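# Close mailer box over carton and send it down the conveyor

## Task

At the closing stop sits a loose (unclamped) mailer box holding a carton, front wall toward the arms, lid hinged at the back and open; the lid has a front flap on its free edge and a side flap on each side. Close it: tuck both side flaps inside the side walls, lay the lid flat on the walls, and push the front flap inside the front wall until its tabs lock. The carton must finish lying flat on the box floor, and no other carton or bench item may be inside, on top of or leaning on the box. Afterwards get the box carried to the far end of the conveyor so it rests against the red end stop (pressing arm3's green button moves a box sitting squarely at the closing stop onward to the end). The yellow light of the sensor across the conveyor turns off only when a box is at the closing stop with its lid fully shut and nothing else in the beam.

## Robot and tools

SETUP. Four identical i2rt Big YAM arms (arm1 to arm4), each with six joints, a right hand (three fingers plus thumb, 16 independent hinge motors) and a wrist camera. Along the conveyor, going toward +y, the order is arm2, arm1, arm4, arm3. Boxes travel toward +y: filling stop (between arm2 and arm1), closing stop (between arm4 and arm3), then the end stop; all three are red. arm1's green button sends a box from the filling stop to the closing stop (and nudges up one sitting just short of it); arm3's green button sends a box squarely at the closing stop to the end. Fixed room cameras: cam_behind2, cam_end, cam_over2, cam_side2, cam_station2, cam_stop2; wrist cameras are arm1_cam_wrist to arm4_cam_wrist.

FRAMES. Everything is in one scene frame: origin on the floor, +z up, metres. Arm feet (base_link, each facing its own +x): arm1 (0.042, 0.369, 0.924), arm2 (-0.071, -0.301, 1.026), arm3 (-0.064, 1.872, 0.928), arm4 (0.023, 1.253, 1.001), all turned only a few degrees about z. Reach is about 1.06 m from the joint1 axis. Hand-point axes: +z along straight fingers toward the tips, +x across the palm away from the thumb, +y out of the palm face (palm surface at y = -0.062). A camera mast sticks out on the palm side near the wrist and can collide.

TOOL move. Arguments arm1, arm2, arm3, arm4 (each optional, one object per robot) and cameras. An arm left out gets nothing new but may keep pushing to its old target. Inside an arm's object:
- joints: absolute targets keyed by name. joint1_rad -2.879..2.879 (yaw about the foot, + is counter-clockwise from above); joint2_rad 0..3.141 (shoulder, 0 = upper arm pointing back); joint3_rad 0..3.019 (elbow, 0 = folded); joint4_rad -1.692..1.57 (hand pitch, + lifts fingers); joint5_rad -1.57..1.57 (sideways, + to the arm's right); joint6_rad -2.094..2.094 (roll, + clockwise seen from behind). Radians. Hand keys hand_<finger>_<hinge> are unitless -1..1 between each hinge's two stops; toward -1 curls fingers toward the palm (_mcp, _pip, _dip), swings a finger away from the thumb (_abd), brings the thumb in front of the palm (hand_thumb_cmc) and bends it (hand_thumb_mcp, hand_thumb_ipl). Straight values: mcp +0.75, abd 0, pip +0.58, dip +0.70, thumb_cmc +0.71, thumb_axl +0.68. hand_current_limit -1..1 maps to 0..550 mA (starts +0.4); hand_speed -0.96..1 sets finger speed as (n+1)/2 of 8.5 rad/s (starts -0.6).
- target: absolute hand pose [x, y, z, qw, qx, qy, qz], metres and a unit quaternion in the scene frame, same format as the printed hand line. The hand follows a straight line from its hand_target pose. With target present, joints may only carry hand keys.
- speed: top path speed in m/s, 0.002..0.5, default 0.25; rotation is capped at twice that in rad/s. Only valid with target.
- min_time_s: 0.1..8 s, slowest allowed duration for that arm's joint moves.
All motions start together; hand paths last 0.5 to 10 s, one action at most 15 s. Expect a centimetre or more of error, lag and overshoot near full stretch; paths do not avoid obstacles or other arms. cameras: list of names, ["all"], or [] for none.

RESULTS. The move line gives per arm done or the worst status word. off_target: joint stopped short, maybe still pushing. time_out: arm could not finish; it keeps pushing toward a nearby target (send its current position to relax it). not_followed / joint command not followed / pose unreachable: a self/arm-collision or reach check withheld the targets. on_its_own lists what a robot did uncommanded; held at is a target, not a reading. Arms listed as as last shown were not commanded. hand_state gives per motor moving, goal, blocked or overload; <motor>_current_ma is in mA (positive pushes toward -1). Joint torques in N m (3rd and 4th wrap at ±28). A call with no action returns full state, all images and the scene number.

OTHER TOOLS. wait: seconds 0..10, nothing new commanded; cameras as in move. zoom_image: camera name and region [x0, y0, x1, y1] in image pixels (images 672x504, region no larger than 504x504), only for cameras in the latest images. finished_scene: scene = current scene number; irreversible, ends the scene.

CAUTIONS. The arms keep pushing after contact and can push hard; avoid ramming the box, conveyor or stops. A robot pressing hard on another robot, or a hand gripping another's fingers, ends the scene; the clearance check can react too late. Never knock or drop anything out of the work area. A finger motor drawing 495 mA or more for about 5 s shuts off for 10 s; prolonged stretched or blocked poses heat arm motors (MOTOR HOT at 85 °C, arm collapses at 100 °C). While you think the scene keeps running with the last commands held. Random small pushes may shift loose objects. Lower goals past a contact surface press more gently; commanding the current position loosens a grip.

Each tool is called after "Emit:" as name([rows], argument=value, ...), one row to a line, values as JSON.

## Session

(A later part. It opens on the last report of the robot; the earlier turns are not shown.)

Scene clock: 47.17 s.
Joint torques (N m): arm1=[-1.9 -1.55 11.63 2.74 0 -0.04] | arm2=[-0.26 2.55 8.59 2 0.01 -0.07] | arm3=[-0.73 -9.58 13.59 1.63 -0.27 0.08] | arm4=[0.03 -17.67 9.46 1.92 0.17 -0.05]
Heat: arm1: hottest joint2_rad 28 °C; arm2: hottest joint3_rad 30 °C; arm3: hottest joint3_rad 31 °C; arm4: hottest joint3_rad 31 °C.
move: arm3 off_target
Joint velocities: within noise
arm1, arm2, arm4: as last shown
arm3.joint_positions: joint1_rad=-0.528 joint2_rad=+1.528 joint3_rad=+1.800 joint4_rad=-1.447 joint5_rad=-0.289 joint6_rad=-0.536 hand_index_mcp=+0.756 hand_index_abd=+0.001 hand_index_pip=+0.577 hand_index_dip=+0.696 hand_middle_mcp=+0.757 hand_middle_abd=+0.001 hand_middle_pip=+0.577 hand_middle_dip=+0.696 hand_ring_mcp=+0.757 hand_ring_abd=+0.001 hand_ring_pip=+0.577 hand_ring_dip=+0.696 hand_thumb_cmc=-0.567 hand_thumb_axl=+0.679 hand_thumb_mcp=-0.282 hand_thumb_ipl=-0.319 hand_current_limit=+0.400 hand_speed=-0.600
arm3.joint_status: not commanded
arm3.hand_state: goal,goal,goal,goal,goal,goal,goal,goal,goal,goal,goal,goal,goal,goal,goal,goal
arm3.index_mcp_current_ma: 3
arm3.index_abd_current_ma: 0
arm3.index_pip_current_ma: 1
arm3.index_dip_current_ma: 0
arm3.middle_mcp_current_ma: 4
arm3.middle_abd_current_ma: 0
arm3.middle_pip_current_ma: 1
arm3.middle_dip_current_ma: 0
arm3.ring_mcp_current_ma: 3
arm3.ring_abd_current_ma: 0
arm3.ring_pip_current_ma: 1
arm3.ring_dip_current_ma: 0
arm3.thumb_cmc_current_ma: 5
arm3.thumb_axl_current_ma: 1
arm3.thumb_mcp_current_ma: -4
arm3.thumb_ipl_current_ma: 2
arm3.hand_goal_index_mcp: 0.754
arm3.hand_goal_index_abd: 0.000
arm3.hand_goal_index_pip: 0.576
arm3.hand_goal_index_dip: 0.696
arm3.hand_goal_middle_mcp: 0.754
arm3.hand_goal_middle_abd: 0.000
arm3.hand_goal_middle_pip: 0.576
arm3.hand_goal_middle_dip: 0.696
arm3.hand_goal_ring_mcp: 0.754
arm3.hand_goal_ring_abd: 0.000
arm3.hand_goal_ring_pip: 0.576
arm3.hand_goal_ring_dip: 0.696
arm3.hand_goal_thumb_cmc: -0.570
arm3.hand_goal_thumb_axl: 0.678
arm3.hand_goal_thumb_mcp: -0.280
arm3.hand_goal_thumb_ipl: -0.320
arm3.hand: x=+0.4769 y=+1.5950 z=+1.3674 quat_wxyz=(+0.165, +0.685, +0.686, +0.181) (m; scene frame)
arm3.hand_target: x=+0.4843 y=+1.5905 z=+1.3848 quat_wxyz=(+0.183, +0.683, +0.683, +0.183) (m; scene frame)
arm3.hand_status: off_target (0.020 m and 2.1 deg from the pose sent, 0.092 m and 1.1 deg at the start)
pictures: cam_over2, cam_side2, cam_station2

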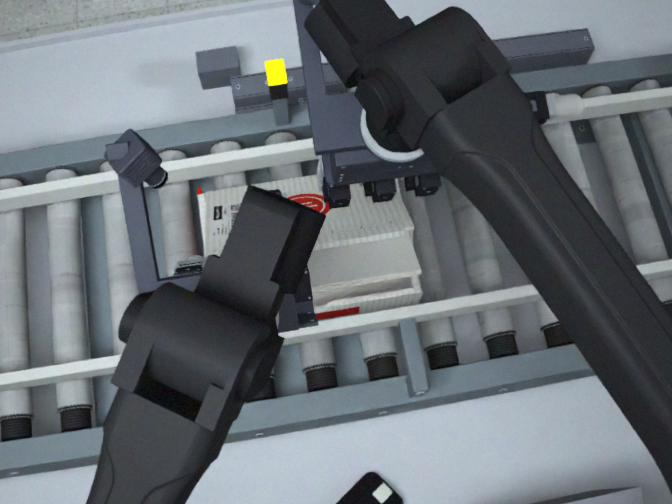

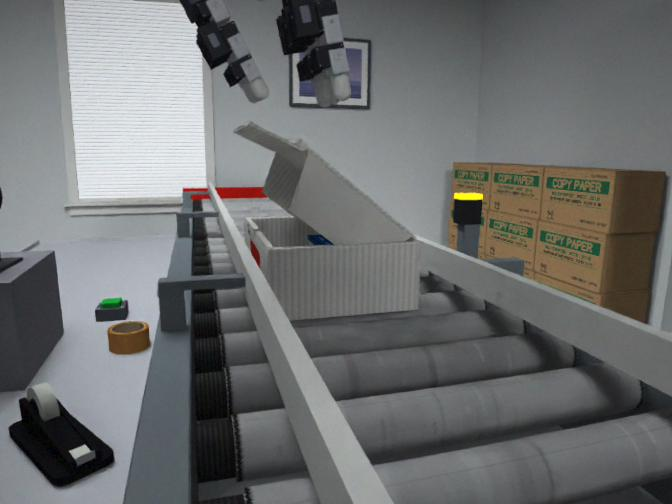

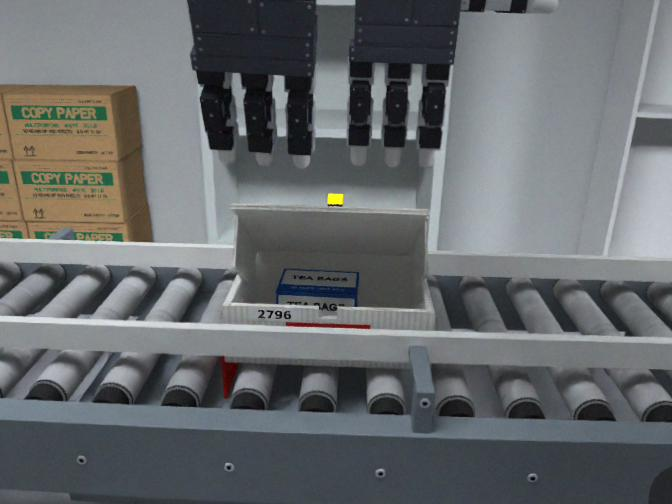

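Emit:
move(arm3={"target": [0.482, 1.59, 1.26, 0.183, 0.683, 0.683, 0.183], "speed": 0.15}, cameras=["cam_side2", "cam_station2"])

Emit:
move(arm3={"target": [0.50, 1.59, 1.21, 0.183, 0.683, 0.683, 0.183], "speed": 0.12}, cameras=["cam_side2", "cam_station2", "cam_over2"])

Scene clock: 52.50 s.
Joint torques (N m): arm1=[-1.9 -1.61 11.59 2.73 0 -0.04] | arm2=[-0.26 2.49 8.59 1.99 0.01 -0.07] | arm3=[-1.2 -10.23 8.88 2.18 -0.34 0.07] | arm4=[-0.09 -17.79 9.36 1.72 0.15 -0.02]
Heat: arm1: hottest joint3_rad 29 °C; arm2: hottest joint3_rad 30 °C; arm3: hottest joint3_rad 32 °C; arm4: hottest joint3_rad 31 °C.
move: arm3 done
Joint velocities: within noise
arm1, arm2, arm4: as last shown
arm3.joint_positions: joint1_rad=-0.528 joint2_rad=+1.483 joint3_rad=+1.467 joint4_rad=-1.123 joint5_rad=-0.288 joint6_rad=-0.535 hand_index_mcp=+0.766 hand_index_abd=-0.008 hand_index_pip=+0.581 hand_index_dip=+0.697 hand_middle_mcp=+0.757 hand_middle_abd=+0.001 hand_middle_pip=+0.577 hand_middle_dip=+0.696 hand_ring_mcp=+0.757 hand_ring_abd=+0.001 hand_ring_pip=+0.577 hand_ring_dip=+0.696 hand_thumb_cmc=-0.567 hand_thumb_axl=+0.679 hand_thumb_mcp=-0.282 hand_thumb_ipl=-0.319 hand_current_limit=+0.400 hand_speed=-0.600
arm3.joint_status: not commanded
arm3.hand_state: goal,goal,goal,goal,goal,goal,goal,goal,goal,goal,goal,goal,goal,goal,goal,goal
arm3.index_mcp_current_ma: 24
arm3.index_abd_current_ma: -11
arm3.index_pip_current_ma: 8
arm3.index_dip_current_ma: 1
arm3.middle_mcp_current_ma: 4
arm3.middle_abd_current_ma: 0
arm3.middle_pip_current_ma: 1
arm3.middle_dip_current_ma: 0
arm3.ring_mcp_current_ma: 3
arm3.ring_abd_current_ma: 0
arm3.ring_pip_current_ma: 1
arm3.ring_dip_current_ma: 0
arm3.thumb_cmc_current_ma: 4
arm3.thumb_axl_current_ma: 1
arm3.thumb_mcp_current_ma: -4
arm3.thumb_ipl_current_ma: 2
arm3.hand_goal_index_mcp: 0.754
arm3.hand_goal_index_abd: 0.000
arm3.hand_goal_index_pip: 0.576
arm3.hand_goal_index_dip: 0.696
arm3.hand_goal_middle_mcp: 0.754
arm3.hand_goal_middle_abd: 0.000
arm3.hand_goal_middle_pip: 0.576
arm3.hand_goal_middle_dip: 0.696
arm3.hand_goal_ring_mcp: 0.754
arm3.hand_goal_ring_abd: 0.000
arm3.hand_goal_ring_pip: 0.576
arm3.hand_goal_ring_dip: 0.696
arm3.hand_goal_thumb_cmc: -0.570
arm3.hand_goal_thumb_axl: 0.678
arm3.hand_goal_thumb_mcp: -0.280
arm3.hand_goal_thumb_ipl: -0.320
arm3.hand: x=+0.4804 y=+1.5918 z=+1.2667 quat_wxyz=(+0.183, +0.681, +0.685, +0.183) (m; scene frame)
arm3.hand_target: x=+0.4818 y=+1.5899 z=+1.2601 quat_wxyz=(+0.183, +0.683, +0.683, +0.183) (m; scene frame)
arm3.hand_status: done (0.007 m and 0.4 deg from the pose sent, 0.108 m and 2.1 deg at the start)
pictures: cam_side2, cam_station2

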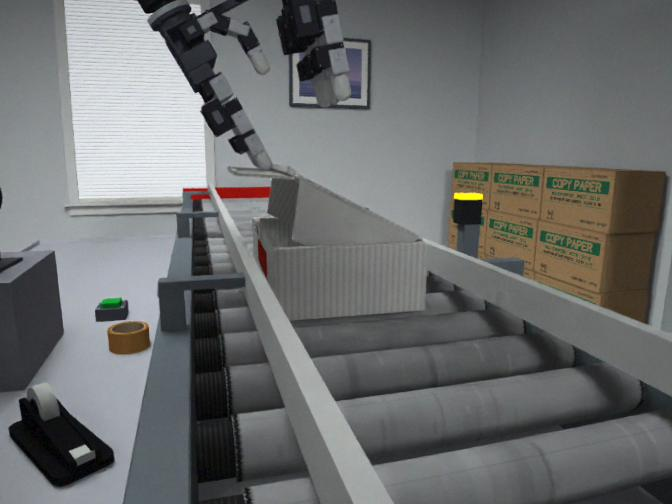

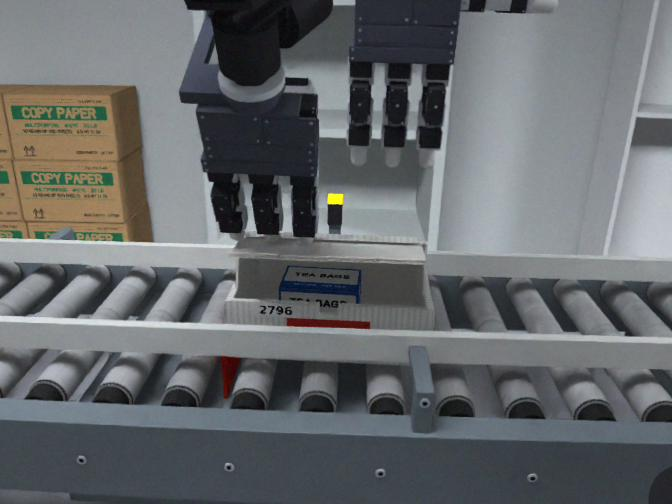

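Scene clock: 53.63 s.
Joint torques (N m): arm1=[-1.85 -1.55 11.63 2.74 0 -0.04] | arm2=[-0.32 2.49 8.59 1.99 0.01 -0.08] | arm3=[-0.44 -8.41 9.14 2.15 -0.3 0.07] | arm4=[-0.32 -17.85 9.42 1.83 0.2 -0.04]
Heat: arm1: hottest joint3_rad 29 °C; arm2: hottest joint3_rad 30 °C; arm3: hottest joint3_rad 32 °C; arm4: hottest joint3_rad 31 °C.
move: arm3 off_target
Joint velocities: within noise
arm1, arm2, arm4: as last shown
arm3.joint_positions: joint1_rad=-0.516 joint2_rad=+1.505 joint3_rad=+1.384 joint4_rad=-0.991 joint5_rad=-0.280 joint6_rad=-0.517 hand_index_mcp=+0.767 hand_index_abd=-0.009 hand_index_pip=+0.582 hand_index_dip=+0.697 hand_middle_mcp=+0.757 hand_middle_abd=+0.001 hand_middle_pip=+0.577 hand_middle_dip=+0.696 hand_ring_mcp=+0.757 hand_ring_abd=+0.001 hand_ring_pip=+0.577 hand_ring_dip=+0.696 hand_thumb_cmc=-0.567 hand_thumb_axl=+0.679 hand_thumb_mcp=-0.282 hand_thumb_ipl=-0.319 hand_current_limit=+0.400 hand_speed=-0.600
arm3.joint_status: not commanded
arm3.hand_state: goal,goal,goal,goal,goal,goal,goal,goal,goal,goal,goal,goal,goal,goal,goal,goal
arm3.index_mcp_current_ma: 27
arm3.index_abd_current_ma: -13
arm3.index_pip_current_ma: 9
arm3.index_dip_current_ma: 1
arm3.middle_mcp_current_ma: 4
arm3.middle_abd_current_ma: 0
arm3.middle_pip_current_ma: 1
arm3.middle_dip_current_ma: 0
arm3.ring_mcp_current_ma: 3
arm3.ring_abd_current_ma: 0
arm3.ring_pip_current_ma: 1
arm3.ring_dip_current_ma: 0
arm3.thumb_cmc_current_ma: 4
arm3.thumb_axl_current_ma: 1
arm3.thumb_mcp_current_ma: -4
arm3.thumb_ipl_current_ma: 2
arm3.hand_goal_index_mcp: 0.754
arm3.hand_goal_index_abd: 0.000
arm3.hand_goal_index_pip: 0.576
arm3.hand_goal_index_dip: 0.696
arm3.hand_goal_middle_mcp: 0.754
arm3.hand_goal_middle_abd: 0.000
arm3.hand_goal_middle_pip: 0.576
arm3.hand_goal_middle_dip: 0.696
arm3.hand_goal_ring_mcp: 0.754
arm3.hand_goal_ring_abd: 0.000
arm3.hand_goal_ring_pip: 0.576
arm3.hand_goal_ring_dip: 0.696
arm3.hand_goal_thumb_cmc: -0.570
arm3.hand_goal_thumb_axl: 0.678
arm3.hand_goal_thumb_mcp: -0.280
arm3.hand_goal_thumb_ipl: -0.320
arm3.hand: x=+0.4920 y=+1.5897 z=+1.2301 quat_wxyz=(+0.194, +0.680, +0.682, +0.185) (m; scene frame)
arm3.hand_target: x=+0.4993 y=+1.5904 z=+1.2100 quat_wxyz=(+0.183, +0.683, +0.683, +0.183) (m; scene frame)
arm3.hand_status: off_target (0.022 m and 1.3 deg from the pose sent, 0.060 m and 0.4 deg at the start)
pictures: cam_over2, cam_side2, cam_station2

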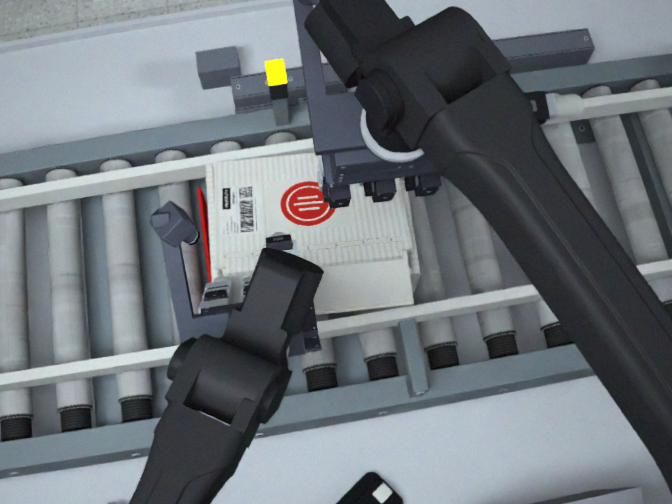

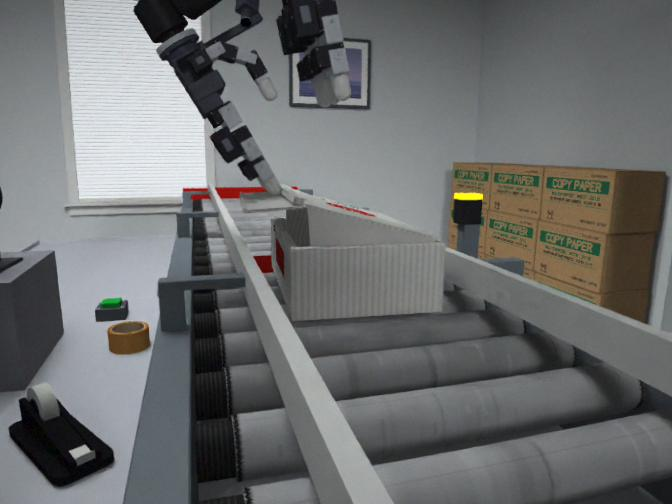

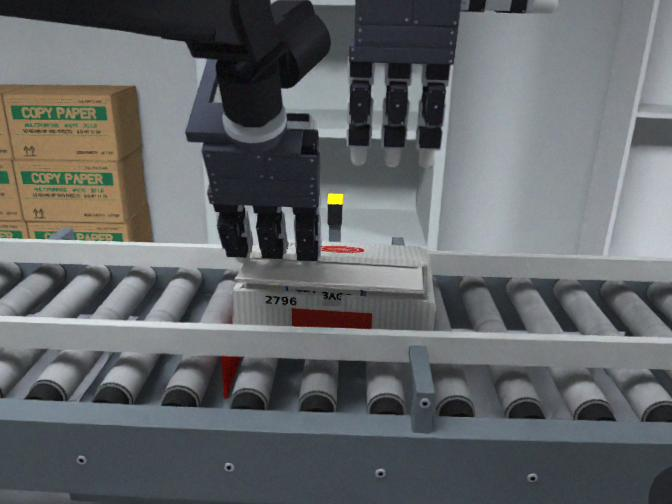

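Emit:
move(arm3={"target": [0.475, 1.59, 1.32, 0.183, 0.683, 0.683, 0.183], "speed": 0.2}, cameras=["cam_side2", "cam_station2"])

Emit:
zoom_image(camera="cam_side2", region=[230, 100, 480, 330])

Emit:
zoom_image(camera="cam_station2", region=[210, 190, 450, 350])

Scene clock: 62.07 s.
Joint torques (N m): arm1=[-1.96 -1.67 11.62 2.73 0 -0.04] | arm2=[-0.32 2.49 8.58 2 0.01 -0.07] | arm3=[-1.61 -8.94 13.64 0.96 -0.55 -0.12] | arm4=[-0.09 -17.55 9.4 1.8 0.18 -0.05]
Heat: arm1: hottest joint3_rad 29 °C; arm2: hottest joint3_rad 31 °C; arm3: hottest joint3_rad 32 °C; arm4: hottest joint3_rad 31 °C.
move: arm3 off_target
Joint velocities: within noise
arm1.joint_positions: joint1_rad=-0.013 joint2_rad=+0.645 joint3_rad=+1.322 joint4_rad=-1.158 joint5_rad=-0.005 joint6_rad=+1.130 hand_index_mcp=+0.754 hand_index_abd=+0.000 hand_index_pip=+0.577 hand_index_dip=+0.696 hand_middle_mcp=+0.754 hand_middle_abd=+0.001 hand_middle_pip=+0.577 hand_middle_dip=+0.696 hand_ring_mcp=+0.755 hand_ring_abd=+0.001 hand_ring_pip=+0.577 hand_ring_dip=+0.696 hand_thumb_cmc=+0.714 hand_thumb_axl=+0.677 hand_thumb_mcp=+0.226 hand_thumb_ipl=+0.168 hand_current_limit=+0.400 hand_speed=-0.600
arm1.joint_status: not commanded
arm1.hand_state: goal,goal,goal,goal,goal,goal,goal,goal,goal,goal,goal,goal,goal,goal,goal,goal
arm1.index_mcp_current_ma: 0
arm1.index_abd_current_ma: 0
arm1.index_pip_current_ma: 0
arm1.index_dip_current_ma: 0
arm1.middle_mcp_current_ma: 0
arm1.middle_abd_current_ma: 0
arm1.middle_pip_current_ma: 0
arm1.middle_dip_current_ma: 0
arm1.ring_mcp_current_ma: 0
arm1.ring_abd_current_ma: 0
arm1.ring_pip_current_ma: 0
arm1.ring_dip_current_ma: 0
arm1.thumb_cmc_current_ma: 0
arm1.thumb_axl_current_ma: 0
arm1.thumb_mcp_current_ma: 0
arm1.thumb_ipl_current_ma: 0
arm1.hand_goal_index_mcp: 0.754
arm1.hand_goal_index_abd: 0.000
arm1.hand_goal_index_pip: 0.576
arm1.hand_goal_index_dip: 0.696
arm1.hand_goal_middle_mcp: 0.754
arm1.hand_goal_middle_abd: 0.000
arm1.hand_goal_middle_pip: 0.576
arm1.hand_goal_middle_dip: 0.696
arm1.hand_goal_ring_mcp: 0.754
arm1.hand_goal_ring_abd: 0.000
arm1.hand_goal_ring_pip: 0.576
arm1.hand_goal_ring_dip: 0.696
arm1.hand_goal_thumb_cmc: 0.714
arm1.hand_goal_thumb_axl: 0.678
arm1.hand_goal_thumb_mcp: 0.226
arm1.hand_goal_thumb_ipl: 0.168
arm1.hand: x=+0.3265 y=+0.2995 z=+1.4774 quat_wxyz=(+0.093, +0.825, +0.215, +0.515) (m; scene frame)
arm1.hand_target: x=+0.3238 y=+0.2993 z=+1.4904 quat_wxyz=(+0.095, +0.817, +0.213, +0.527) (m; scene frame)
arm1.hand_status: not commanded
arm2.joint_positions: joint1_rad=+0.115 joint2_rad=+0.609 joint3_rad=+1.386 joint4_rad=-1.257 joint5_rad=+0.004 joint6_rad=+1.112 hand_index_mcp=+0.755 hand_index_abd=+0.000 hand_index_pip=+0.577 hand_index_dip=+0.696 hand_middle_mcp=+0.755 hand_middle_abd=+0.000 hand_middle_pip=+0.577 hand_middle_dip=+0.696 hand_ring_mcp=+0.755 hand_ring_abd=+0.000 hand_ring_pip=+0.577 hand_ring_dip=+0.696 hand_thumb_cmc=+0.799 hand_thumb_axl=+0.677 hand_thumb_mcp=+0.226 hand_thumb_ipl=+0.168 hand_current_limit=+0.400 hand_speed=-0.600
arm2.joint_status: not commanded
arm2.hand_state: goal,goal,goal,goal,goal,goal,goal,goal,goal,goal,goal,goal,overload,goal,goal,goal
arm2.index_mcp_current_ma: 1
arm2.index_abd_current_ma: 0
arm2.index_pip_current_ma: 1
arm2.index_dip_current_ma: 0
arm2.middle_mcp_current_ma: 1
arm2.middle_abd_current_ma: 0
arm2.middle_pip_current_ma: 1
arm2.middle_dip_current_ma: 0
arm2.ring_mcp_current_ma: 1
arm2.ring_abd_current_ma: 0
arm2.ring_pip_current_ma: 1
arm2.ring_dip_current_ma: 0
arm2.thumb_cmc_current_ma: 0
arm2.thumb_axl_current_ma: -1
arm2.thumb_mcp_current_ma: 0
arm2.thumb_ipl_current_ma: 0
arm2.hand_goal_index_mcp: 0.754
arm2.hand_goal_index_abd: 0.000
arm2.hand_goal_index_pip: 0.576
arm2.hand_goal_index_dip: 0.696
arm2.hand_goal_middle_mcp: 0.754
arm2.hand_goal_middle_abd: 0.000
arm2.hand_goal_middle_pip: 0.576
arm2.hand_goal_middle_dip: 0.696
arm2.hand_goal_ring_mcp: 0.754
arm2.hand_goal_ring_abd: 0.000
arm2.hand_goal_ring_pip: 0.576
arm2.hand_goal_ring_dip: 0.696
arm2.hand_goal_thumb_cmc: 0.714
arm2.hand_goal_thumb_axl: 0.678
arm2.hand_goal_thumb_mcp: 0.226
arm2.hand_goal_thumb_ipl: 0.168
arm2.hand: x=+0.1778 y=-0.3836 z=+1.5990 quat_wxyz=(+0.127, +0.832, +0.193, +0.504) (m; scene frame)
arm2.hand_target: x=+0.1745 y=-0.3834 z=+1.6089 quat_wxyz=(+0.129, +0.827, +0.192, +0.513) (m; scene frame)
arm2.hand_status: not commanded
arm3.joint_positions: joint1_rad=-0.529 joint2_rad=+1.465 joint3_rad=+1.560 joint4_rad=-1.252 joint5_rad=-0.285 joint6_rad=-0.525 hand_index_mcp=+0.755 hand_index_abd=+0.001 hand_index_pip=+0.574 hand_index_dip=+0.695 hand_middle_mcp=+0.757 hand_middle_abd=+0.001 hand_middle_pip=+0.577 hand_middle_dip=+0.696 hand_ring_mcp=+0.757 hand_ring_abd=+0.001 hand_ring_pip=+0.577 hand_ring_dip=+0.696 hand_thumb_cmc=-0.567 hand_thumb_axl=+0.679 hand_thumb_mcp=-0.282 hand_thumb_ipl=-0.319 hand_current_limit=+0.400 hand_speed=-0.600
arm3.joint_status: not commanded
arm3.hand_state: goal,goal,goal,goal,goal,goal,goal,goal,goal,goal,goal,goal,goal,goal,goal,goal
arm3.index_mcp_current_ma: 2
arm3.index_abd_current_ma: 1
arm3.index_pip_current_ma: -2
arm3.index_dip_current_ma: -1
arm3.middle_mcp_current_ma: 4
arm3.middle_abd_current_ma: 0
arm3.middle_pip_current_ma: 1
arm3.middle_dip_current_ma: 0
arm3.ring_mcp_current_ma: 3
arm3.ring_abd_current_ma: 0
arm3.ring_pip_current_ma: 1
arm3.ring_dip_current_ma: 0
arm3.thumb_cmc_current_ma: 4
arm3.thumb_axl_current_ma: 1
arm3.thumb_mcp_current_ma: -4
arm3.thumb_ipl_current_ma: 2
arm3.hand_goal_index_mcp: 0.754
arm3.hand_goal_index_abd: 0.000
arm3.hand_goal_index_pip: 0.576
arm3.hand_goal_index_dip: 0.696
arm3.hand_goal_middle_mcp: 0.754
arm3.hand_goal_middle_abd: 0.000
arm3.hand_goal_middle_pip: 0.576
arm3.hand_goal_middle_dip: 0.696
arm3.hand_goal_ring_mcp: 0.754
arm3.hand_goal_ring_abd: 0.000
arm3.hand_goal_ring_pip: 0.576
arm3.hand_goal_ring_dip: 0.696
arm3.hand_goal_thumb_cmc: -0.570
arm3.hand_goal_thumb_axl: 0.678
arm3.hand_goal_thumb_mcp: -0.280
arm3.hand_goal_thumb_ipl: -0.320
arm3.hand: x=+0.4695 y=+1.5970 z=+1.3058 quat_wxyz=(+0.173, +0.687, +0.682, +0.181) (m; scene frame)
arm3.hand_target: x=+0.4744 y=+1.5902 z=+1.3197 quat_wxyz=(+0.183, +0.683, +0.683, +0.183) (m; scene frame)
arm3.hand_status: off_target (0.017 m and 1.2 deg from the pose sent, 0.091 m and 1.3 deg at the start)
arm4: as last shown
pictures: cam_side2, cam_station2

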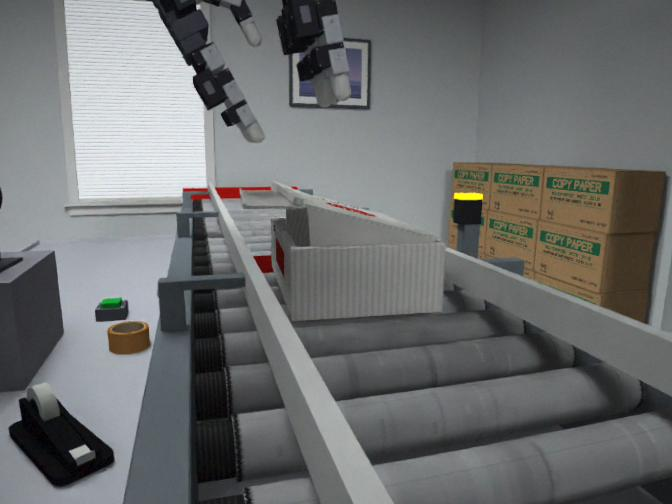

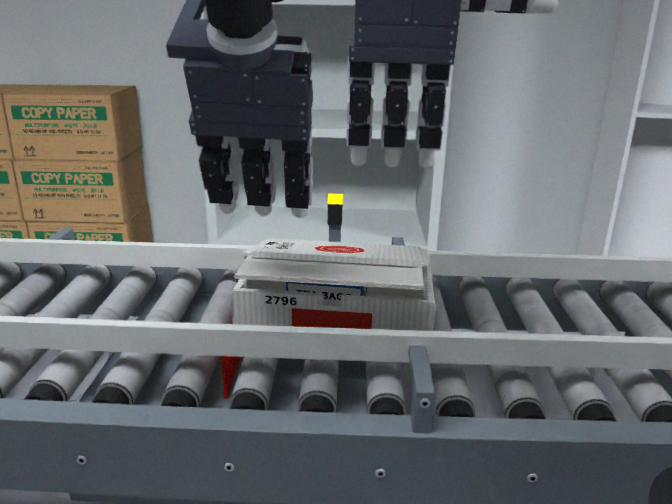

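Scaled by 2.016 from the camera's 672x504 image, which has a finer 960x720 frame.

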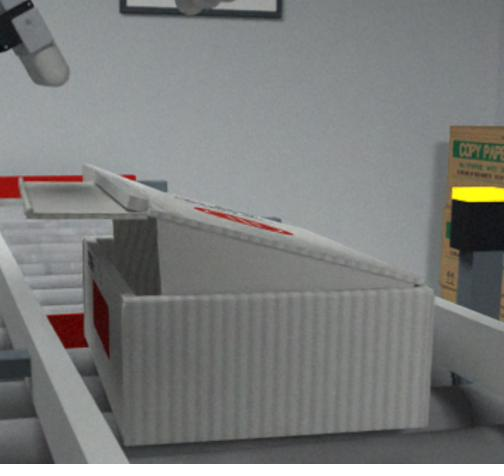

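Scaled by 2.100 from the camera's 672x504 image, which has a finer 960x720 frame.

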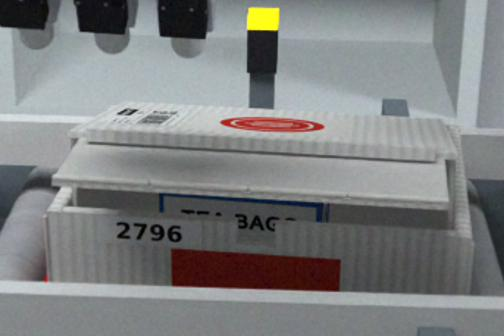

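Emit:
move(arm3={"target": [0.435, 1.59, 1.29, 0.0616, 0.7044, 0.7044, 0.0616], "speed": 0.25})

Emit:
move(arm3={"target": [0.435, 1.59, 1.19, 0.0616, 0.7044, 0.7044, 0.0616], "speed": 0.15}, cameras=["cam_side2", "cam_station2", "arm3_cam_wrist"])

Emit:
zoom_image(camera="cam_side2", region=[180, 100, 480, 330])

Scene clock: 260.37 s.
Joint torques (N m): arm1=[-1.9 -1.55 11.62 2.74 0 -0.04] | arm2=[-0.32 2.55 8.59 2 0.01 -0.07] | arm3=[-1.08 -8.53 13.14 0.43 -0.09 -0.1] | arm4=[-0.26 -17.85 9.32 1.78 0.18 0]
Heat: arm1: hottest joint3_rad 32 °C; arm2: hottest joint3_rad 33 °C; arm3: hottest joint3_rad 53 °C; arm4: hottest joint2_rad 33 °C.
move: arm3 off_target
Joint velocities: within noise
arm1, arm2, arm4: as last shown
arm3.joint_positions: joint1_rad=-0.529 joint2_rad=+1.539 joint3_rad=+1.717 joint4_rad=-1.627 joint5_rad=-0.104 joint6_rad=-0.576 hand_index_mcp=+0.755 hand_index_abd=+0.001 hand_index_pip=+0.574 hand_index_dip=+0.695 hand_middle_mcp=+0.757 hand_middle_abd=+0.001 hand_middle_pip=+0.577 hand_middle_dip=+0.696 hand_ring_mcp=+0.757 hand_ring_abd=+0.001 hand_ring_pip=+0.577 hand_ring_dip=+0.696 hand_thumb_cmc=-0.567 hand_thumb_axl=+0.679 hand_thumb_mcp=-0.282 hand_thumb_ipl=-0.319 hand_current_limit=+0.400 hand_speed=-0.600
arm3.joint_status: not commanded
arm3.hand_state: goal,goal,goal,goal,goal,goal,goal,goal,goal,goal,goal,goal,goal,goal,goal,goal
arm3.index_mcp_current_ma: 2
arm3.index_abd_current_ma: 1
arm3.index_pip_current_ma: -2
arm3.index_dip_current_ma: -1
arm3.middle_mcp_current_ma: 4
arm3.middle_abd_current_ma: 0
arm3.middle_pip_current_ma: 1
arm3.middle_dip_current_ma: 0
arm3.ring_mcp_current_ma: 3
arm3.ring_abd_current_ma: 0
arm3.ring_pip_current_ma: 1
arm3.ring_dip_current_ma: 0
arm3.thumb_cmc_current_ma: 4
arm3.thumb_axl_current_ma: 1
arm3.thumb_mcp_current_ma: -4
arm3.thumb_ipl_current_ma: 2
arm3.hand_goal_index_mcp: 0.754
arm3.hand_goal_index_abd: 0.000
arm3.hand_goal_index_pip: 0.576
arm3.hand_goal_index_dip: 0.696
arm3.hand_goal_middle_mcp: 0.754
arm3.hand_goal_middle_abd: 0.000
arm3.hand_goal_middle_pip: 0.576
arm3.hand_goal_middle_dip: 0.696
arm3.hand_goal_ring_mcp: 0.754
arm3.hand_goal_ring_abd: 0.000
arm3.hand_goal_ring_pip: 0.576
arm3.hand_goal_ring_dip: 0.696
arm3.hand_goal_thumb_cmc: -0.570
arm3.hand_goal_thumb_axl: 0.678
arm3.hand_goal_thumb_mcp: -0.280
arm3.hand_goal_thumb_ipl: -0.320
arm3.hand: x=+0.4261 y=+1.5952 z=+1.2822 quat_wxyz=(+0.056, +0.709, +0.700, +0.063) (m; scene frame)
arm3.hand_target: x=+0.4347 y=+1.5901 z=+1.2898 quat_wxyz=(+0.062, +0.704, +0.704, +0.062) (m; scene frame)
arm3.hand_status: off_target (0.013 m and 1.0 deg from the pose sent, 0.039 m and 19.1 deg at the start)
pictures: none

Scene clock: 261.77 s.
Joint torques (N m): arm1=[-1.9 -1.49 11.6 2.73 0 -0.04] | arm2=[-0.26 2.55 8.59 2 0.01 -0.08] | arm3=[-1.08 -10.23 8.51 1.24 -0.1 -0.11] | arm4=[0.85 -17.79 9.37 1.74 0.16 -0.04]
Heat: arm1: hottest joint3_rad 32 °C; arm2: hottest joint3_rad 33 °C; arm3: hottest joint3_rad 52 °C; arm4: hottest joint2_rad 33 °C.
move: arm3 done
Joint velocities: within noise
arm1, arm2: as last shown
arm3.joint_positions: joint1_rad=-0.529 joint2_rad=+1.539 joint3_rad=+1.487 joint4_rad=-1.383 joint5_rad=-0.103 joint6_rad=-0.576 hand_index_mcp=+0.755 hand_index_abd=+0.001 hand_index_pip=+0.574 hand_index_dip=+0.695 hand_middle_mcp=+0.757 hand_middle_abd=+0.001 hand_middle_pip=+0.577 hand_middle_dip=+0.696 hand_ring_mcp=+0.757 hand_ring_abd=+0.001 hand_ring_pip=+0.577 hand_ring_dip=+0.696 hand_thumb_cmc=-0.567 hand_thumb_axl=+0.679 hand_thumb_mcp=-0.282 hand_thumb_ipl=-0.319 hand_current_limit=+0.400 hand_speed=-0.600
arm3.joint_status: not commanded
arm3.hand_state: goal,goal,goal,goal,goal,goal,goal,goal,goal,goal,goal,goal,goal,goal,goal,goal
arm3.index_mcp_current_ma: 2
arm3.index_abd_current_ma: 1
arm3.index_pip_current_ma: -2
arm3.index_dip_current_ma: -1
arm3.middle_mcp_current_ma: 3
arm3.middle_abd_current_ma: 0
arm3.middle_pip_current_ma: 1
arm3.middle_dip_current_ma: 0
arm3.ring_mcp_current_ma: 3
arm3.ring_abd_current_ma: 0
arm3.ring_pip_current_ma: 1
arm3.ring_dip_current_ma: 0
arm3.thumb_cmc_current_ma: 4
arm3.thumb_axl_current_ma: 1
arm3.thumb_mcp_current_ma: -4
arm3.thumb_ipl_current_ma: 2
arm3.hand_goal_index_mcp: 0.754
arm3.hand_goal_index_abd: 0.000
arm3.hand_goal_index_pip: 0.576
arm3.hand_goal_index_dip: 0.696
arm3.hand_goal_middle_mcp: 0.754
arm3.hand_goal_middle_abd: 0.000
arm3.hand_goal_middle_pip: 0.576
arm3.hand_goal_middle_dip: 0.696
arm3.hand_goal_ring_mcp: 0.754
arm3.hand_goal_ring_abd: 0.000
arm3.hand_goal_ring_pip: 0.576
arm3.hand_goal_ring_dip: 0.696
arm3.hand_goal_thumb_cmc: -0.570
arm3.hand_goal_thumb_axl: 0.678
arm3.hand_goal_thumb_mcp: -0.280
arm3.hand_goal_thumb_ipl: -0.320
arm3.hand: x=+0.4341 y=+1.5894 z=+1.1966 quat_wxyz=(+0.063, +0.708, +0.700, +0.064) (m; scene frame)
arm3.hand_target: x=+0.4350 y=+1.5899 z=+1.1901 quat_wxyz=(+0.062, +0.704, +0.704, +0.062) (m; scene frame)
arm3.hand_status: done (0.007 m and 0.7 deg from the pose sent, 0.093 m and 1.0 deg at the start)
arm4.joint_positions: joint1_rad=+0.283 joint2_rad=+1.590 joint3_rad=+1.746 joint4_rad=-1.504 joint5_rad=+0.114 joint6_rad=+0.430 hand_index_mcp=+0.756 hand_index_abd=+0.001 hand_index_pip=+0.577 hand_index_dip=+0.696 hand_middle_mcp=+0.756 hand_middle_abd=+0.001 hand_middle_pip=+0.577 hand_middle_dip=+0.696 hand_ring_mcp=+0.756 hand_ring_abd=+0.001 hand_ring_pip=+0.577 hand_ring_dip=+0.696 hand_thumb_cmc=+0.716 hand_thumb_axl=+0.677 hand_thumb_mcp=+0.224 hand_thumb_ipl=+0.168 hand_current_limit=+0.400 hand_speed=-0.600
arm4.joint_status: not commanded
arm4.hand_state: goal,goal,goal,goal,goal,goal,goal,goal,goal,goal,goal,goal,goal,goal,goal,goal
arm4.index_mcp_current_ma: 0
arm4.index_abd_current_ma: 0
arm4.index_pip_current_ma: 0
arm4.index_dip_current_ma: 0
arm4.middle_mcp_current_ma: 0
arm4.middle_abd_current_ma: 0
arm4.middle_pip_current_ma: 0
arm4.middle_dip_current_ma: 0
arm4.ring_mcp_current_ma: 0
arm4.ring_abd_current_ma: 0
arm4.ring_pip_current_ma: 0
arm4.ring_dip_current_ma: 0
arm4.thumb_cmc_current_ma: 0
arm4.thumb_axl_current_ma: 0
arm4.thumb_mcp_current_ma: 0
arm4.thumb_ipl_current_ma: 0
arm4.hand_goal_index_mcp: 0.754
arm4.hand_goal_index_abd: 0.000
arm4.hand_goal_index_pip: 0.576
arm4.hand_goal_index_dip: 0.696
arm4.hand_goal_middle_mcp: 0.754
arm4.hand_goal_middle_abd: 0.000
arm4.hand_goal_middle_pip: 0.576
arm4.hand_goal_middle_dip: 0.696
arm4.hand_goal_ring_mcp: 0.754
arm4.hand_goal_ring_abd: 0.000
arm4.hand_goal_ring_pip: 0.576
arm4.hand_goal_ring_dip: 0.696
arm4.hand_goal_thumb_cmc: 0.714
arm4.hand_goal_thumb_axl: 0.678
arm4.hand_goal_thumb_mcp: 0.226
arm4.hand_goal_thumb_ipl: 0.168
arm4.hand: x=+0.5966 y=+1.4301 z=+1.3448 quat_wxyz=(+0.089, +0.707, +0.697, +0.082) (m; scene frame)
arm4.hand_target: x=+0.5949 y=+1.4350 z=+1.3501 quat_wxyz=(+0.092, +0.701, +0.701, +0.092) (m; scene frame)
arm4.hand_status: not commanded
pictures: arm3_cam_wrist, cam_side2, cam_station2
camera_calibration:
arm3_cam_wrist: T_world_to_cam=[[0.579327, -0.808343, 0.1047, 0.944886], [-0.692402, -0.420271, 0.586474, 0.225855], [-0.43007, -0.412255, -0.803172, 1.92714], [0, 0, 0, 1]] pos_world=[0.437791, 1.65319, 1.31644]

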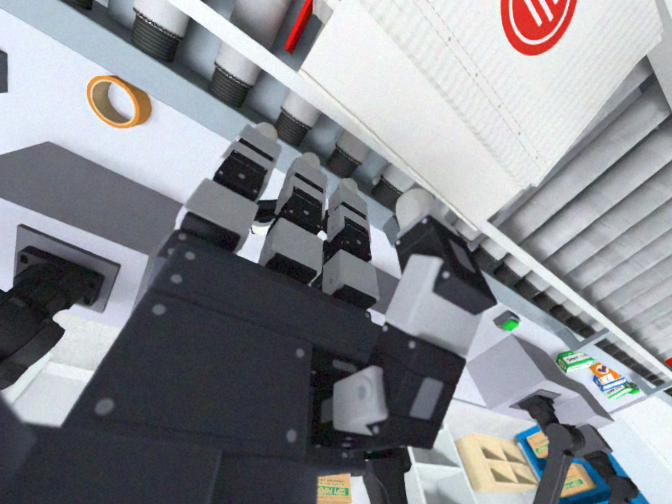

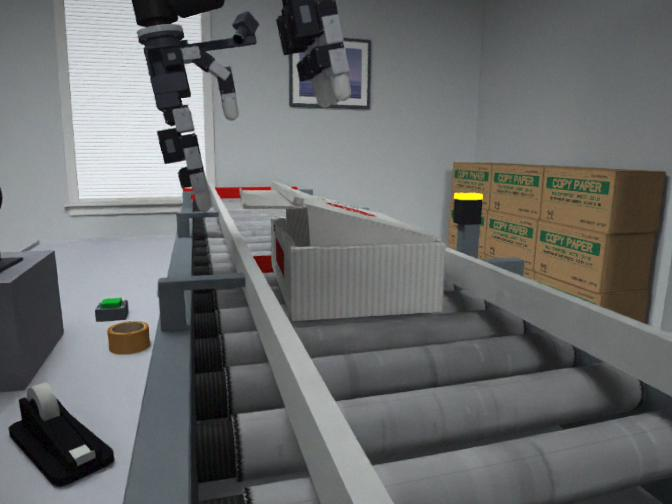

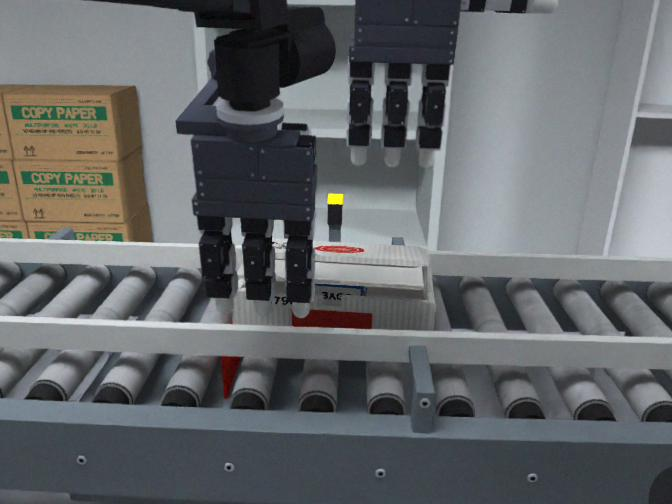

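Scaled by 1.680 from the camera's 672x504 image, which has a finer 960x720 frame.

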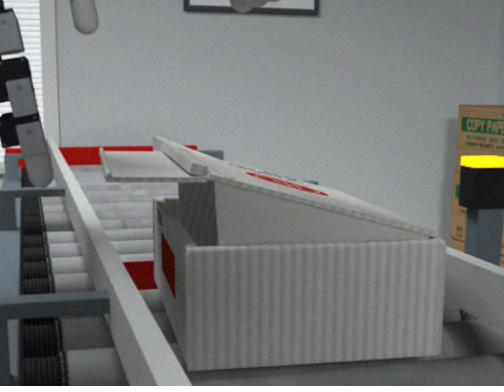

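Emit:
move(arm3={"target": [0.505, 1.59, 1.19, 0.0616, 0.7044, 0.7044, 0.0616], "speed": 0.1}, cameras=["cam_side2", "cam_over2"])

Emit:
zoom_image(camera="cam_side2", region=[180, 100, 480, 330])

Scene clock: 267.17 s.
Joint torques (N m): arm1=[-1.9 -1.55 11.6 2.73 0 -0.04] | arm2=[-0.32 2.49 8.59 2.02 0.01 -0.07] | arm3=[-0.67 -10.46 13.56 0.64 -0.12 0.03] | arm4=[-0.15 -17.85 9.21 1.66 0.18 0]
Heat: arm1: hottest joint3_rad 32 °C; arm2: hottest joint3_rad 33 °C; arm3: hottest joint3_rad 50 °C; arm4: hottest joint2_rad 33 °C.
move: arm3 off_target
Joint velocities: within noise
arm1, arm2, arm4: as last shown
arm3.joint_positions: joint1_rad=-0.462 joint2_rad=+1.669 joint3_rad=+1.613 joint4_rad=-1.392 joint5_rad=-0.093 joint6_rad=-0.520 hand_index_mcp=+0.766 hand_index_abd=-0.001 hand_index_pip=+0.581 hand_index_dip=+0.695 hand_middle_mcp=+0.756 hand_middle_abd=+0.001 hand_middle_pip=+0.577 hand_middle_dip=+0.696 hand_ring_mcp=+0.756 hand_ring_abd=+0.001 hand_ring_pip=+0.577 hand_ring_dip=+0.696 hand_thumb_cmc=-0.567 hand_thumb_axl=+0.679 hand_thumb_mcp=-0.282 hand_thumb_ipl=-0.319 hand_current_limit=+0.400 hand_speed=-0.600
arm3.joint_status: not commanded
arm3.hand_state: goal,goal,goal,goal,goal,goal,goal,goal,goal,goal,goal,goal,goal,goal,goal,goal
arm3.index_mcp_current_ma: 24
arm3.index_abd_current_ma: 0
arm3.index_pip_current_ma: 8
arm3.index_dip_current_ma: 0
arm3.middle_mcp_current_ma: 3
arm3.middle_abd_current_ma: 0
arm3.middle_pip_current_ma: 1
arm3.middle_dip_current_ma: 0
arm3.ring_mcp_current_ma: 3
arm3.ring_abd_current_ma: 0
arm3.ring_pip_current_ma: 1
arm3.ring_dip_current_ma: 0
arm3.thumb_cmc_current_ma: 4
arm3.thumb_axl_current_ma: 1
arm3.thumb_mcp_current_ma: -4
arm3.thumb_ipl_current_ma: 2
arm3.hand_goal_index_mcp: 0.754
arm3.hand_goal_index_abd: 0.000
arm3.hand_goal_index_pip: 0.576
arm3.hand_goal_index_dip: 0.696
arm3.hand_goal_middle_mcp: 0.754
arm3.hand_goal_middle_abd: 0.000
arm3.hand_goal_middle_pip: 0.576
arm3.hand_goal_middle_dip: 0.696
arm3.hand_goal_ring_mcp: 0.754
arm3.hand_goal_ring_abd: 0.000
arm3.hand_goal_ring_pip: 0.576
arm3.hand_goal_ring_dip: 0.696
arm3.hand_goal_thumb_cmc: -0.570
arm3.hand_goal_thumb_axl: 0.678
arm3.hand_goal_thumb_mcp: -0.280
arm3.hand_goal_thumb_ipl: -0.320
arm3.hand: x=+0.4899 y=+1.5943 z=+1.1825 quat_wxyz=(+0.054, +0.705, +0.704, +0.061) (m; scene frame)
arm3.hand_target: x=+0.5044 y=+1.5905 z=+1.1898 quat_wxyz=(+0.062, +0.704, +0.704, +0.062) (m; scene frame)
arm3.hand_status: off_target (0.017 m and 0.9 deg from the pose sent, 0.071 m and 0.7 deg at the start)
pictures: cam_over2, cam_side2

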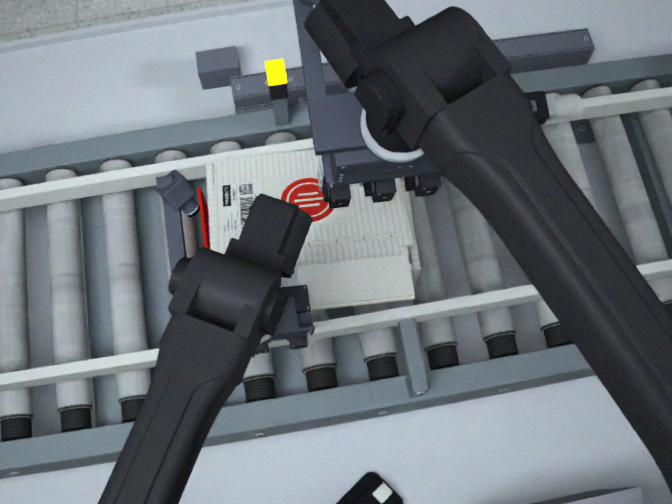

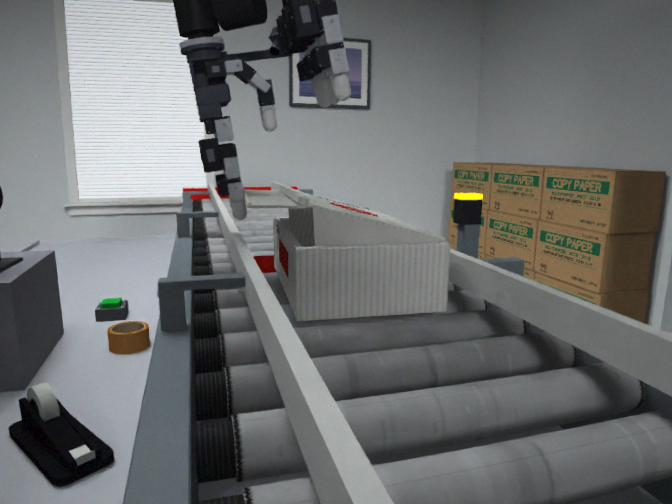

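Scaled by 1.680 from the camera's 672x504 image, which has a finer 960x720 frame.

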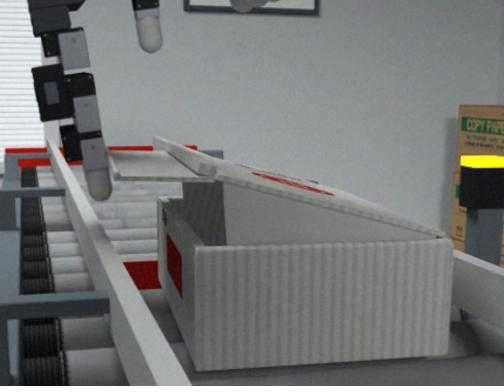

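Emit:
move(arm3={"target": [0.495, 1.59, 1.21, 0.0616, 0.7044, 0.7044, 0.0616], "speed": 0.1})

Emit:
move(arm3={"target": [0.54, 1.59, 1.205, 0.0616, 0.7044, 0.7044, 0.0616], "speed": 0.1}, cameras=["cam_side2", "cam_over2"])

Emit:
zoom_image(camera="cam_side2", region=[180, 100, 480, 330])

Scene clock: 272.27 s.
Joint torques (N m): arm1=[-1.96 -1.61 11.62 2.74 -0.01 -0.04] | arm2=[-0.21 2.55 8.59 1.99 0.01 -0.07] | arm3=[-1.44 -12.16 13.27 0.46 -0.15 -0.01] | arm4=[-0.44 -17.96 9.35 1.77 0.17 0]
Heat: arm1: hottest joint3_rad 32 °C; arm2: hottest joint3_rad 33 °C; arm3: hottest joint3_rad 49 °C; arm4: hottest joint2_rad 33 °C.
move: arm3 off_target
Joint velocities: within noise
arm1, arm2, arm4: as last shown
arm3.joint_positions: joint1_rad=-0.462 joint2_rad=+1.669 joint3_rad=+1.640 joint4_rad=-1.435 joint5_rad=-0.093 joint6_rad=-0.520 hand_index_mcp=+0.757 hand_index_abd=-0.001 hand_index_pip=+0.579 hand_index_dip=+0.695 hand_middle_mcp=+0.756 hand_middle_abd=+0.001 hand_middle_pip=+0.577 hand_middle_dip=+0.696 hand_ring_mcp=+0.756 hand_ring_abd=+0.001 hand_ring_pip=+0.577 hand_ring_dip=+0.696 hand_thumb_cmc=-0.567 hand_thumb_axl=+0.679 hand_thumb_mcp=-0.282 hand_thumb_ipl=-0.319 hand_current_limit=+0.400 hand_speed=-0.600
arm3.joint_status: not commanded
arm3.hand_state: goal,goal,goal,goal,goal,goal,goal,goal,goal,goal,goal,goal,goal,goal,goal,goal
arm3.index_mcp_current_ma: 4
arm3.index_abd_current_ma: 0
arm3.index_pip_current_ma: 4
arm3.index_dip_current_ma: 0
arm3.middle_mcp_current_ma: 3
arm3.middle_abd_current_ma: 0
arm3.middle_pip_current_ma: 1
arm3.middle_dip_current_ma: 0
arm3.ring_mcp_current_ma: 3
arm3.ring_abd_current_ma: 0
arm3.ring_pip_current_ma: 1
arm3.ring_dip_current_ma: 0
arm3.thumb_cmc_current_ma: 4
arm3.thumb_axl_current_ma: 1
arm3.thumb_mcp_current_ma: -4
arm3.thumb_ipl_current_ma: 2
arm3.hand_goal_index_mcp: 0.754
arm3.hand_goal_index_abd: 0.000
arm3.hand_goal_index_pip: 0.576
arm3.hand_goal_index_dip: 0.696
arm3.hand_goal_middle_mcp: 0.754
arm3.hand_goal_middle_abd: 0.000
arm3.hand_goal_middle_pip: 0.576
arm3.hand_goal_middle_dip: 0.696
arm3.hand_goal_ring_mcp: 0.754
arm3.hand_goal_ring_abd: 0.000
arm3.hand_goal_ring_pip: 0.576
arm3.hand_goal_ring_dip: 0.696
arm3.hand_goal_thumb_cmc: -0.570
arm3.hand_goal_thumb_axl: 0.678
arm3.hand_goal_thumb_mcp: -0.280
arm3.hand_goal_thumb_ipl: -0.320
arm3.hand: x=+0.4871 y=+1.5960 z=+1.1911 quat_wxyz=(+0.046, +0.706, +0.704, +0.059) (m; scene frame)
arm3.hand_target: x=+0.4944 y=+1.5904 z=+1.2099 quat_wxyz=(+0.062, +0.704, +0.704, +0.062) (m; scene frame)
arm3.hand_status: off_target (0.021 m and 1.8 deg from the pose sent, 0.028 m and 0.9 deg at the start)
pictures: none

Scene clock: 273.67 s.
Joint torques (N m): arm1=[-1.85 -1.55 11.62 2.74 0.01 -0.03] | arm2=[-0.26 2.55 8.58 2 0.01 -0.07] | arm3=[0.15 -12.04 13.76 0.77 -0.56 0.05] | arm4=[0.09 -17.61 9.37 1.65 0.19 -0.01]
Heat: arm1: hottest joint3_rad 32 °C; arm2: hottest joint3_rad 33 °C; arm3: hottest joint3_rad 49 °C; arm4: hottest joint2_rad 33 °C.
move: arm3 off_target
Joint velocities: within noise
arm1, arm2, arm4: as last shown
arm3.joint_positions: joint1_rad=-0.438 joint2_rad=+1.756 joint3_rad=+1.763 joint4_rad=-1.461 joint5_rad=-0.074 joint6_rad=-0.488 hand_index_mcp=+0.783 hand_index_abd=+0.005 hand_index_pip=+0.593 hand_index_dip=+0.701 hand_middle_mcp=+0.779 hand_middle_abd=+0.008 hand_middle_pip=+0.594 hand_middle_dip=+0.702 hand_ring_mcp=+0.757 hand_ring_abd=-0.002 hand_ring_pip=+0.579 hand_ring_dip=+0.696 hand_thumb_cmc=-0.567 hand_thumb_axl=+0.679 hand_thumb_mcp=-0.282 hand_thumb_ipl=-0.319 hand_current_limit=+0.400 hand_speed=-0.600
arm3.joint_status: not commanded
arm3.hand_state: blocked,goal,goal,goal,blocked,goal,goal,goal,goal,goal,goal,goal,goal,goal,goal,goal
arm3.index_mcp_current_ma: 78
arm3.index_abd_current_ma: 6
arm3.index_pip_current_ma: 37
arm3.index_dip_current_ma: 8
arm3.middle_mcp_current_ma: 63
arm3.middle_abd_current_ma: 12
arm3.middle_pip_current_ma: 38
arm3.middle_dip_current_ma: 9
arm3.ring_mcp_current_ma: 4
arm3.ring_abd_current_ma: -2
arm3.ring_pip_current_ma: 3
arm3.ring_dip_current_ma: 0
arm3.thumb_cmc_current_ma: 4
arm3.thumb_axl_current_ma: 1
arm3.thumb_mcp_current_ma: -4
arm3.thumb_ipl_current_ma: 2
arm3.hand_goal_index_mcp: 0.754
arm3.hand_goal_index_abd: 0.000
arm3.hand_goal_index_pip: 0.576
arm3.hand_goal_index_dip: 0.696
arm3.hand_goal_middle_mcp: 0.754
arm3.hand_goal_middle_abd: 0.000
arm3.hand_goal_middle_pip: 0.576
arm3.hand_goal_middle_dip: 0.696
arm3.hand_goal_ring_mcp: 0.754
arm3.hand_goal_ring_abd: 0.000
arm3.hand_goal_ring_pip: 0.576
arm3.hand_goal_ring_dip: 0.696
arm3.hand_goal_thumb_cmc: -0.570
arm3.hand_goal_thumb_axl: 0.678
arm3.hand_goal_thumb_mcp: -0.280
arm3.hand_goal_thumb_ipl: -0.320
arm3.hand: x=+0.5214 y=+1.5871 z=+1.1948 quat_wxyz=(+0.052, +0.709, +0.701, +0.053) (m; scene frame)
arm3.hand_target: x=+0.5392 y=+1.5906 z=+1.2050 quat_wxyz=(+0.062, +0.704, +0.704, +0.062) (m; scene frame)
arm3.hand_status: off_target (0.021 m and 1.7 deg from the pose sent, 0.055 m and 1.8 deg at the start)
pictures: cam_over2, cam_side2

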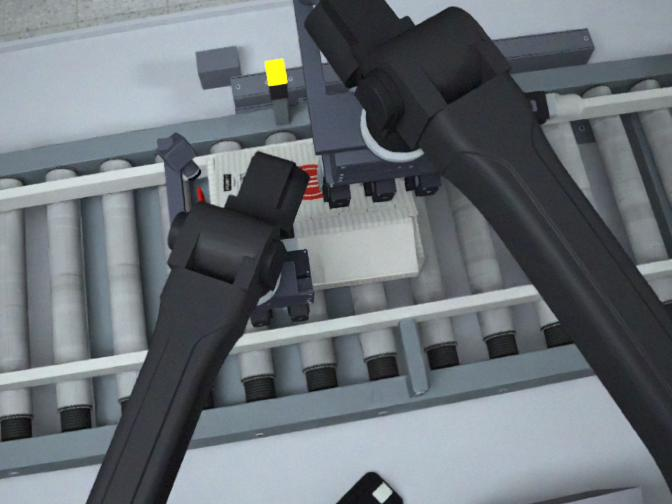

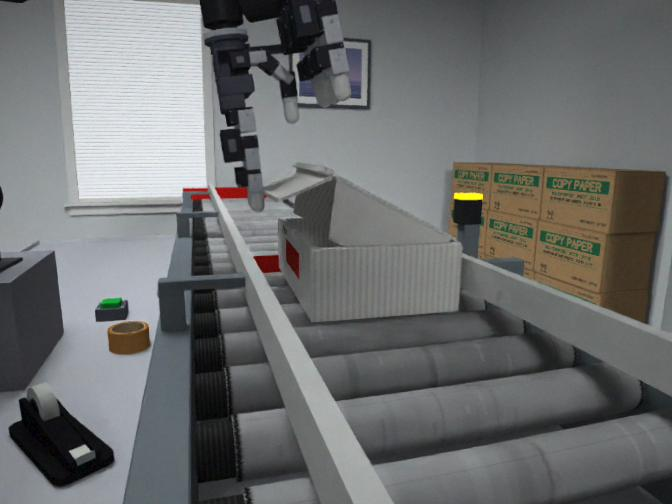

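Scaled by 1.680 from the camera's 672x504 image, which has a finer 960x720 frame.

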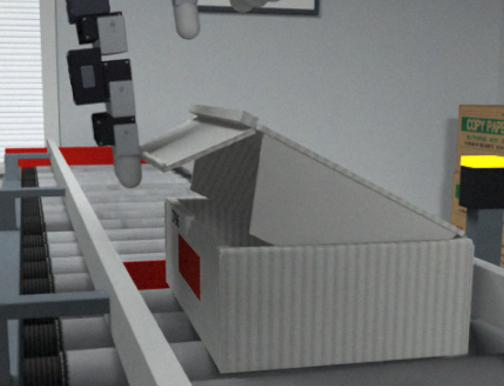

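Emit:
move(arm3={"target": [0.575, 1.59, 1.20, 0.0616, 0.7044, 0.7044, 0.0616], "speed": 0.1}, cameras=["cam_side2", "cam_over2", "cam_station2"])

Emit:
zoom_image(camera="cam_side2", region=[180, 100, 480, 330])

Scene clock: 279.00 s.
Joint torques (N m): arm1=[-1.96 -1.55 11.62 2.74 0 -0.04] | arm2=[-0.32 2.55 8.59 1.99 0.01 -0.08] | arm3=[-0.03 -13.27 13.75 0.62 -0.41 0.08] | arm4=[0.15 -17.55 9.26 1.87 0.19 -0.01]
Heat: arm1: hottest joint3_rad 32 °C; arm2: hottest joint3_rad 33 °C; arm3: hottest joint3_rad 50 °C; arm4: hottest joint2_rad 33 °C.
move: arm3 off_target
Joint velocities: within noise
arm1, arm2, arm4: as last shown
arm3.joint_positions: joint1_rad=-0.407 joint2_rad=+1.844 joint3_rad=+1.877 joint4_rad=-1.478 joint5_rad=-0.074 joint6_rad=-0.462 hand_index_mcp=+0.774 hand_index_abd=+0.004 hand_index_pip=+0.590 hand_index_dip=+0.701 hand_middle_mcp=+0.767 hand_middle_abd=+0.006 hand_middle_pip=+0.586 hand_middle_dip=+0.701 hand_ring_mcp=+0.757 hand_ring_abd=-0.002 hand_ring_pip=+0.579 hand_ring_dip=+0.696 hand_thumb_cmc=-0.567 hand_thumb_axl=+0.679 hand_thumb_mcp=-0.282 hand_thumb_ipl=-0.319 hand_current_limit=+0.400 hand_speed=-0.600
arm3.joint_status: not commanded
arm3.hand_state: blocked,goal,goal,goal,goal,goal,goal,goal,goal,goal,goal,goal,goal,goal,goal,goal
arm3.index_mcp_current_ma: 50
arm3.index_abd_current_ma: 5
arm3.index_pip_current_ma: 29
arm3.index_dip_current_ma: 8
arm3.middle_mcp_current_ma: 28
arm3.middle_abd_current_ma: 9
arm3.middle_pip_current_ma: 18
arm3.middle_dip_current_ma: 8
arm3.ring_mcp_current_ma: 3
arm3.ring_abd_current_ma: -2
arm3.ring_pip_current_ma: 3
arm3.ring_dip_current_ma: 0
arm3.thumb_cmc_current_ma: 4
arm3.thumb_axl_current_ma: 1
arm3.thumb_mcp_current_ma: -4
arm3.thumb_ipl_current_ma: 2
arm3.hand_goal_index_mcp: 0.754
arm3.hand_goal_index_abd: 0.000
arm3.hand_goal_index_pip: 0.576
arm3.hand_goal_index_dip: 0.696
arm3.hand_goal_middle_mcp: 0.754
arm3.hand_goal_middle_abd: 0.000
arm3.hand_goal_middle_pip: 0.576
arm3.hand_goal_middle_dip: 0.696
arm3.hand_goal_ring_mcp: 0.754
arm3.hand_goal_ring_abd: 0.000
arm3.hand_goal_ring_pip: 0.576
arm3.hand_goal_ring_dip: 0.696
arm3.hand_goal_thumb_cmc: -0.570
arm3.hand_goal_thumb_axl: 0.678
arm3.hand_goal_thumb_mcp: -0.280
arm3.hand_goal_thumb_ipl: -0.320
arm3.hand: x=+0.5588 y=+1.5883 z=+1.1930 quat_wxyz=(+0.055, +0.707, +0.703, +0.055) (m; scene frame)
arm3.hand_target: x=+0.5743 y=+1.5904 z=+1.1999 quat_wxyz=(+0.062, +0.704, +0.704, +0.062) (m; scene frame)
arm3.hand_status: off_target (0.018 m and 1.1 deg from the pose sent, 0.054 m and 1.7 deg at the start)
pictures: cam_over2, cam_side2, cam_station2

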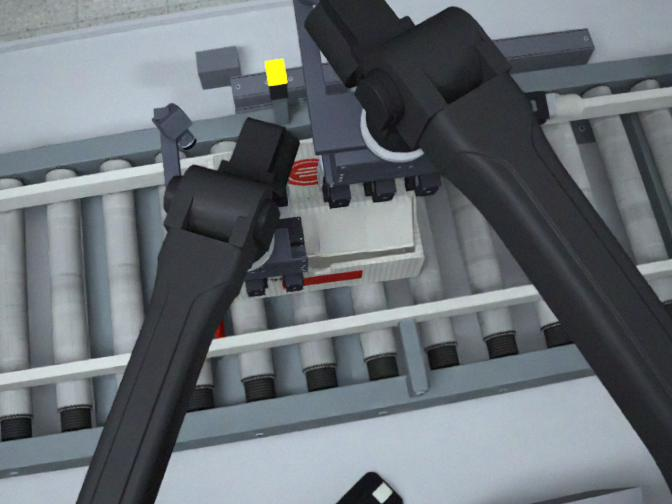

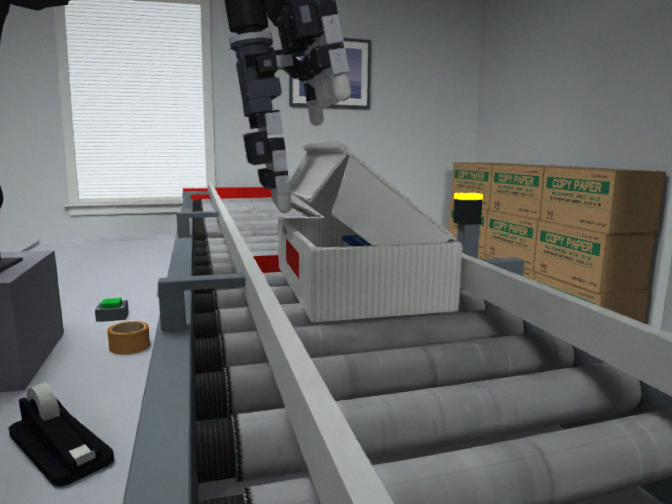

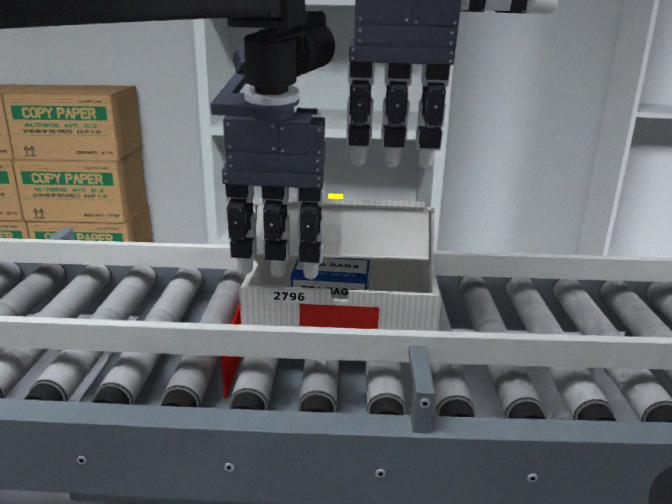

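Scaled by 1.680 from the camera's 672x504 image, which has a finer 960x720 frame.

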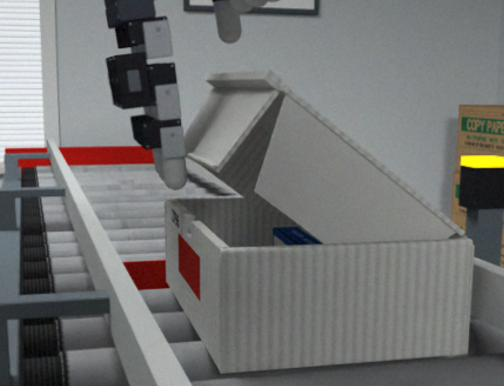

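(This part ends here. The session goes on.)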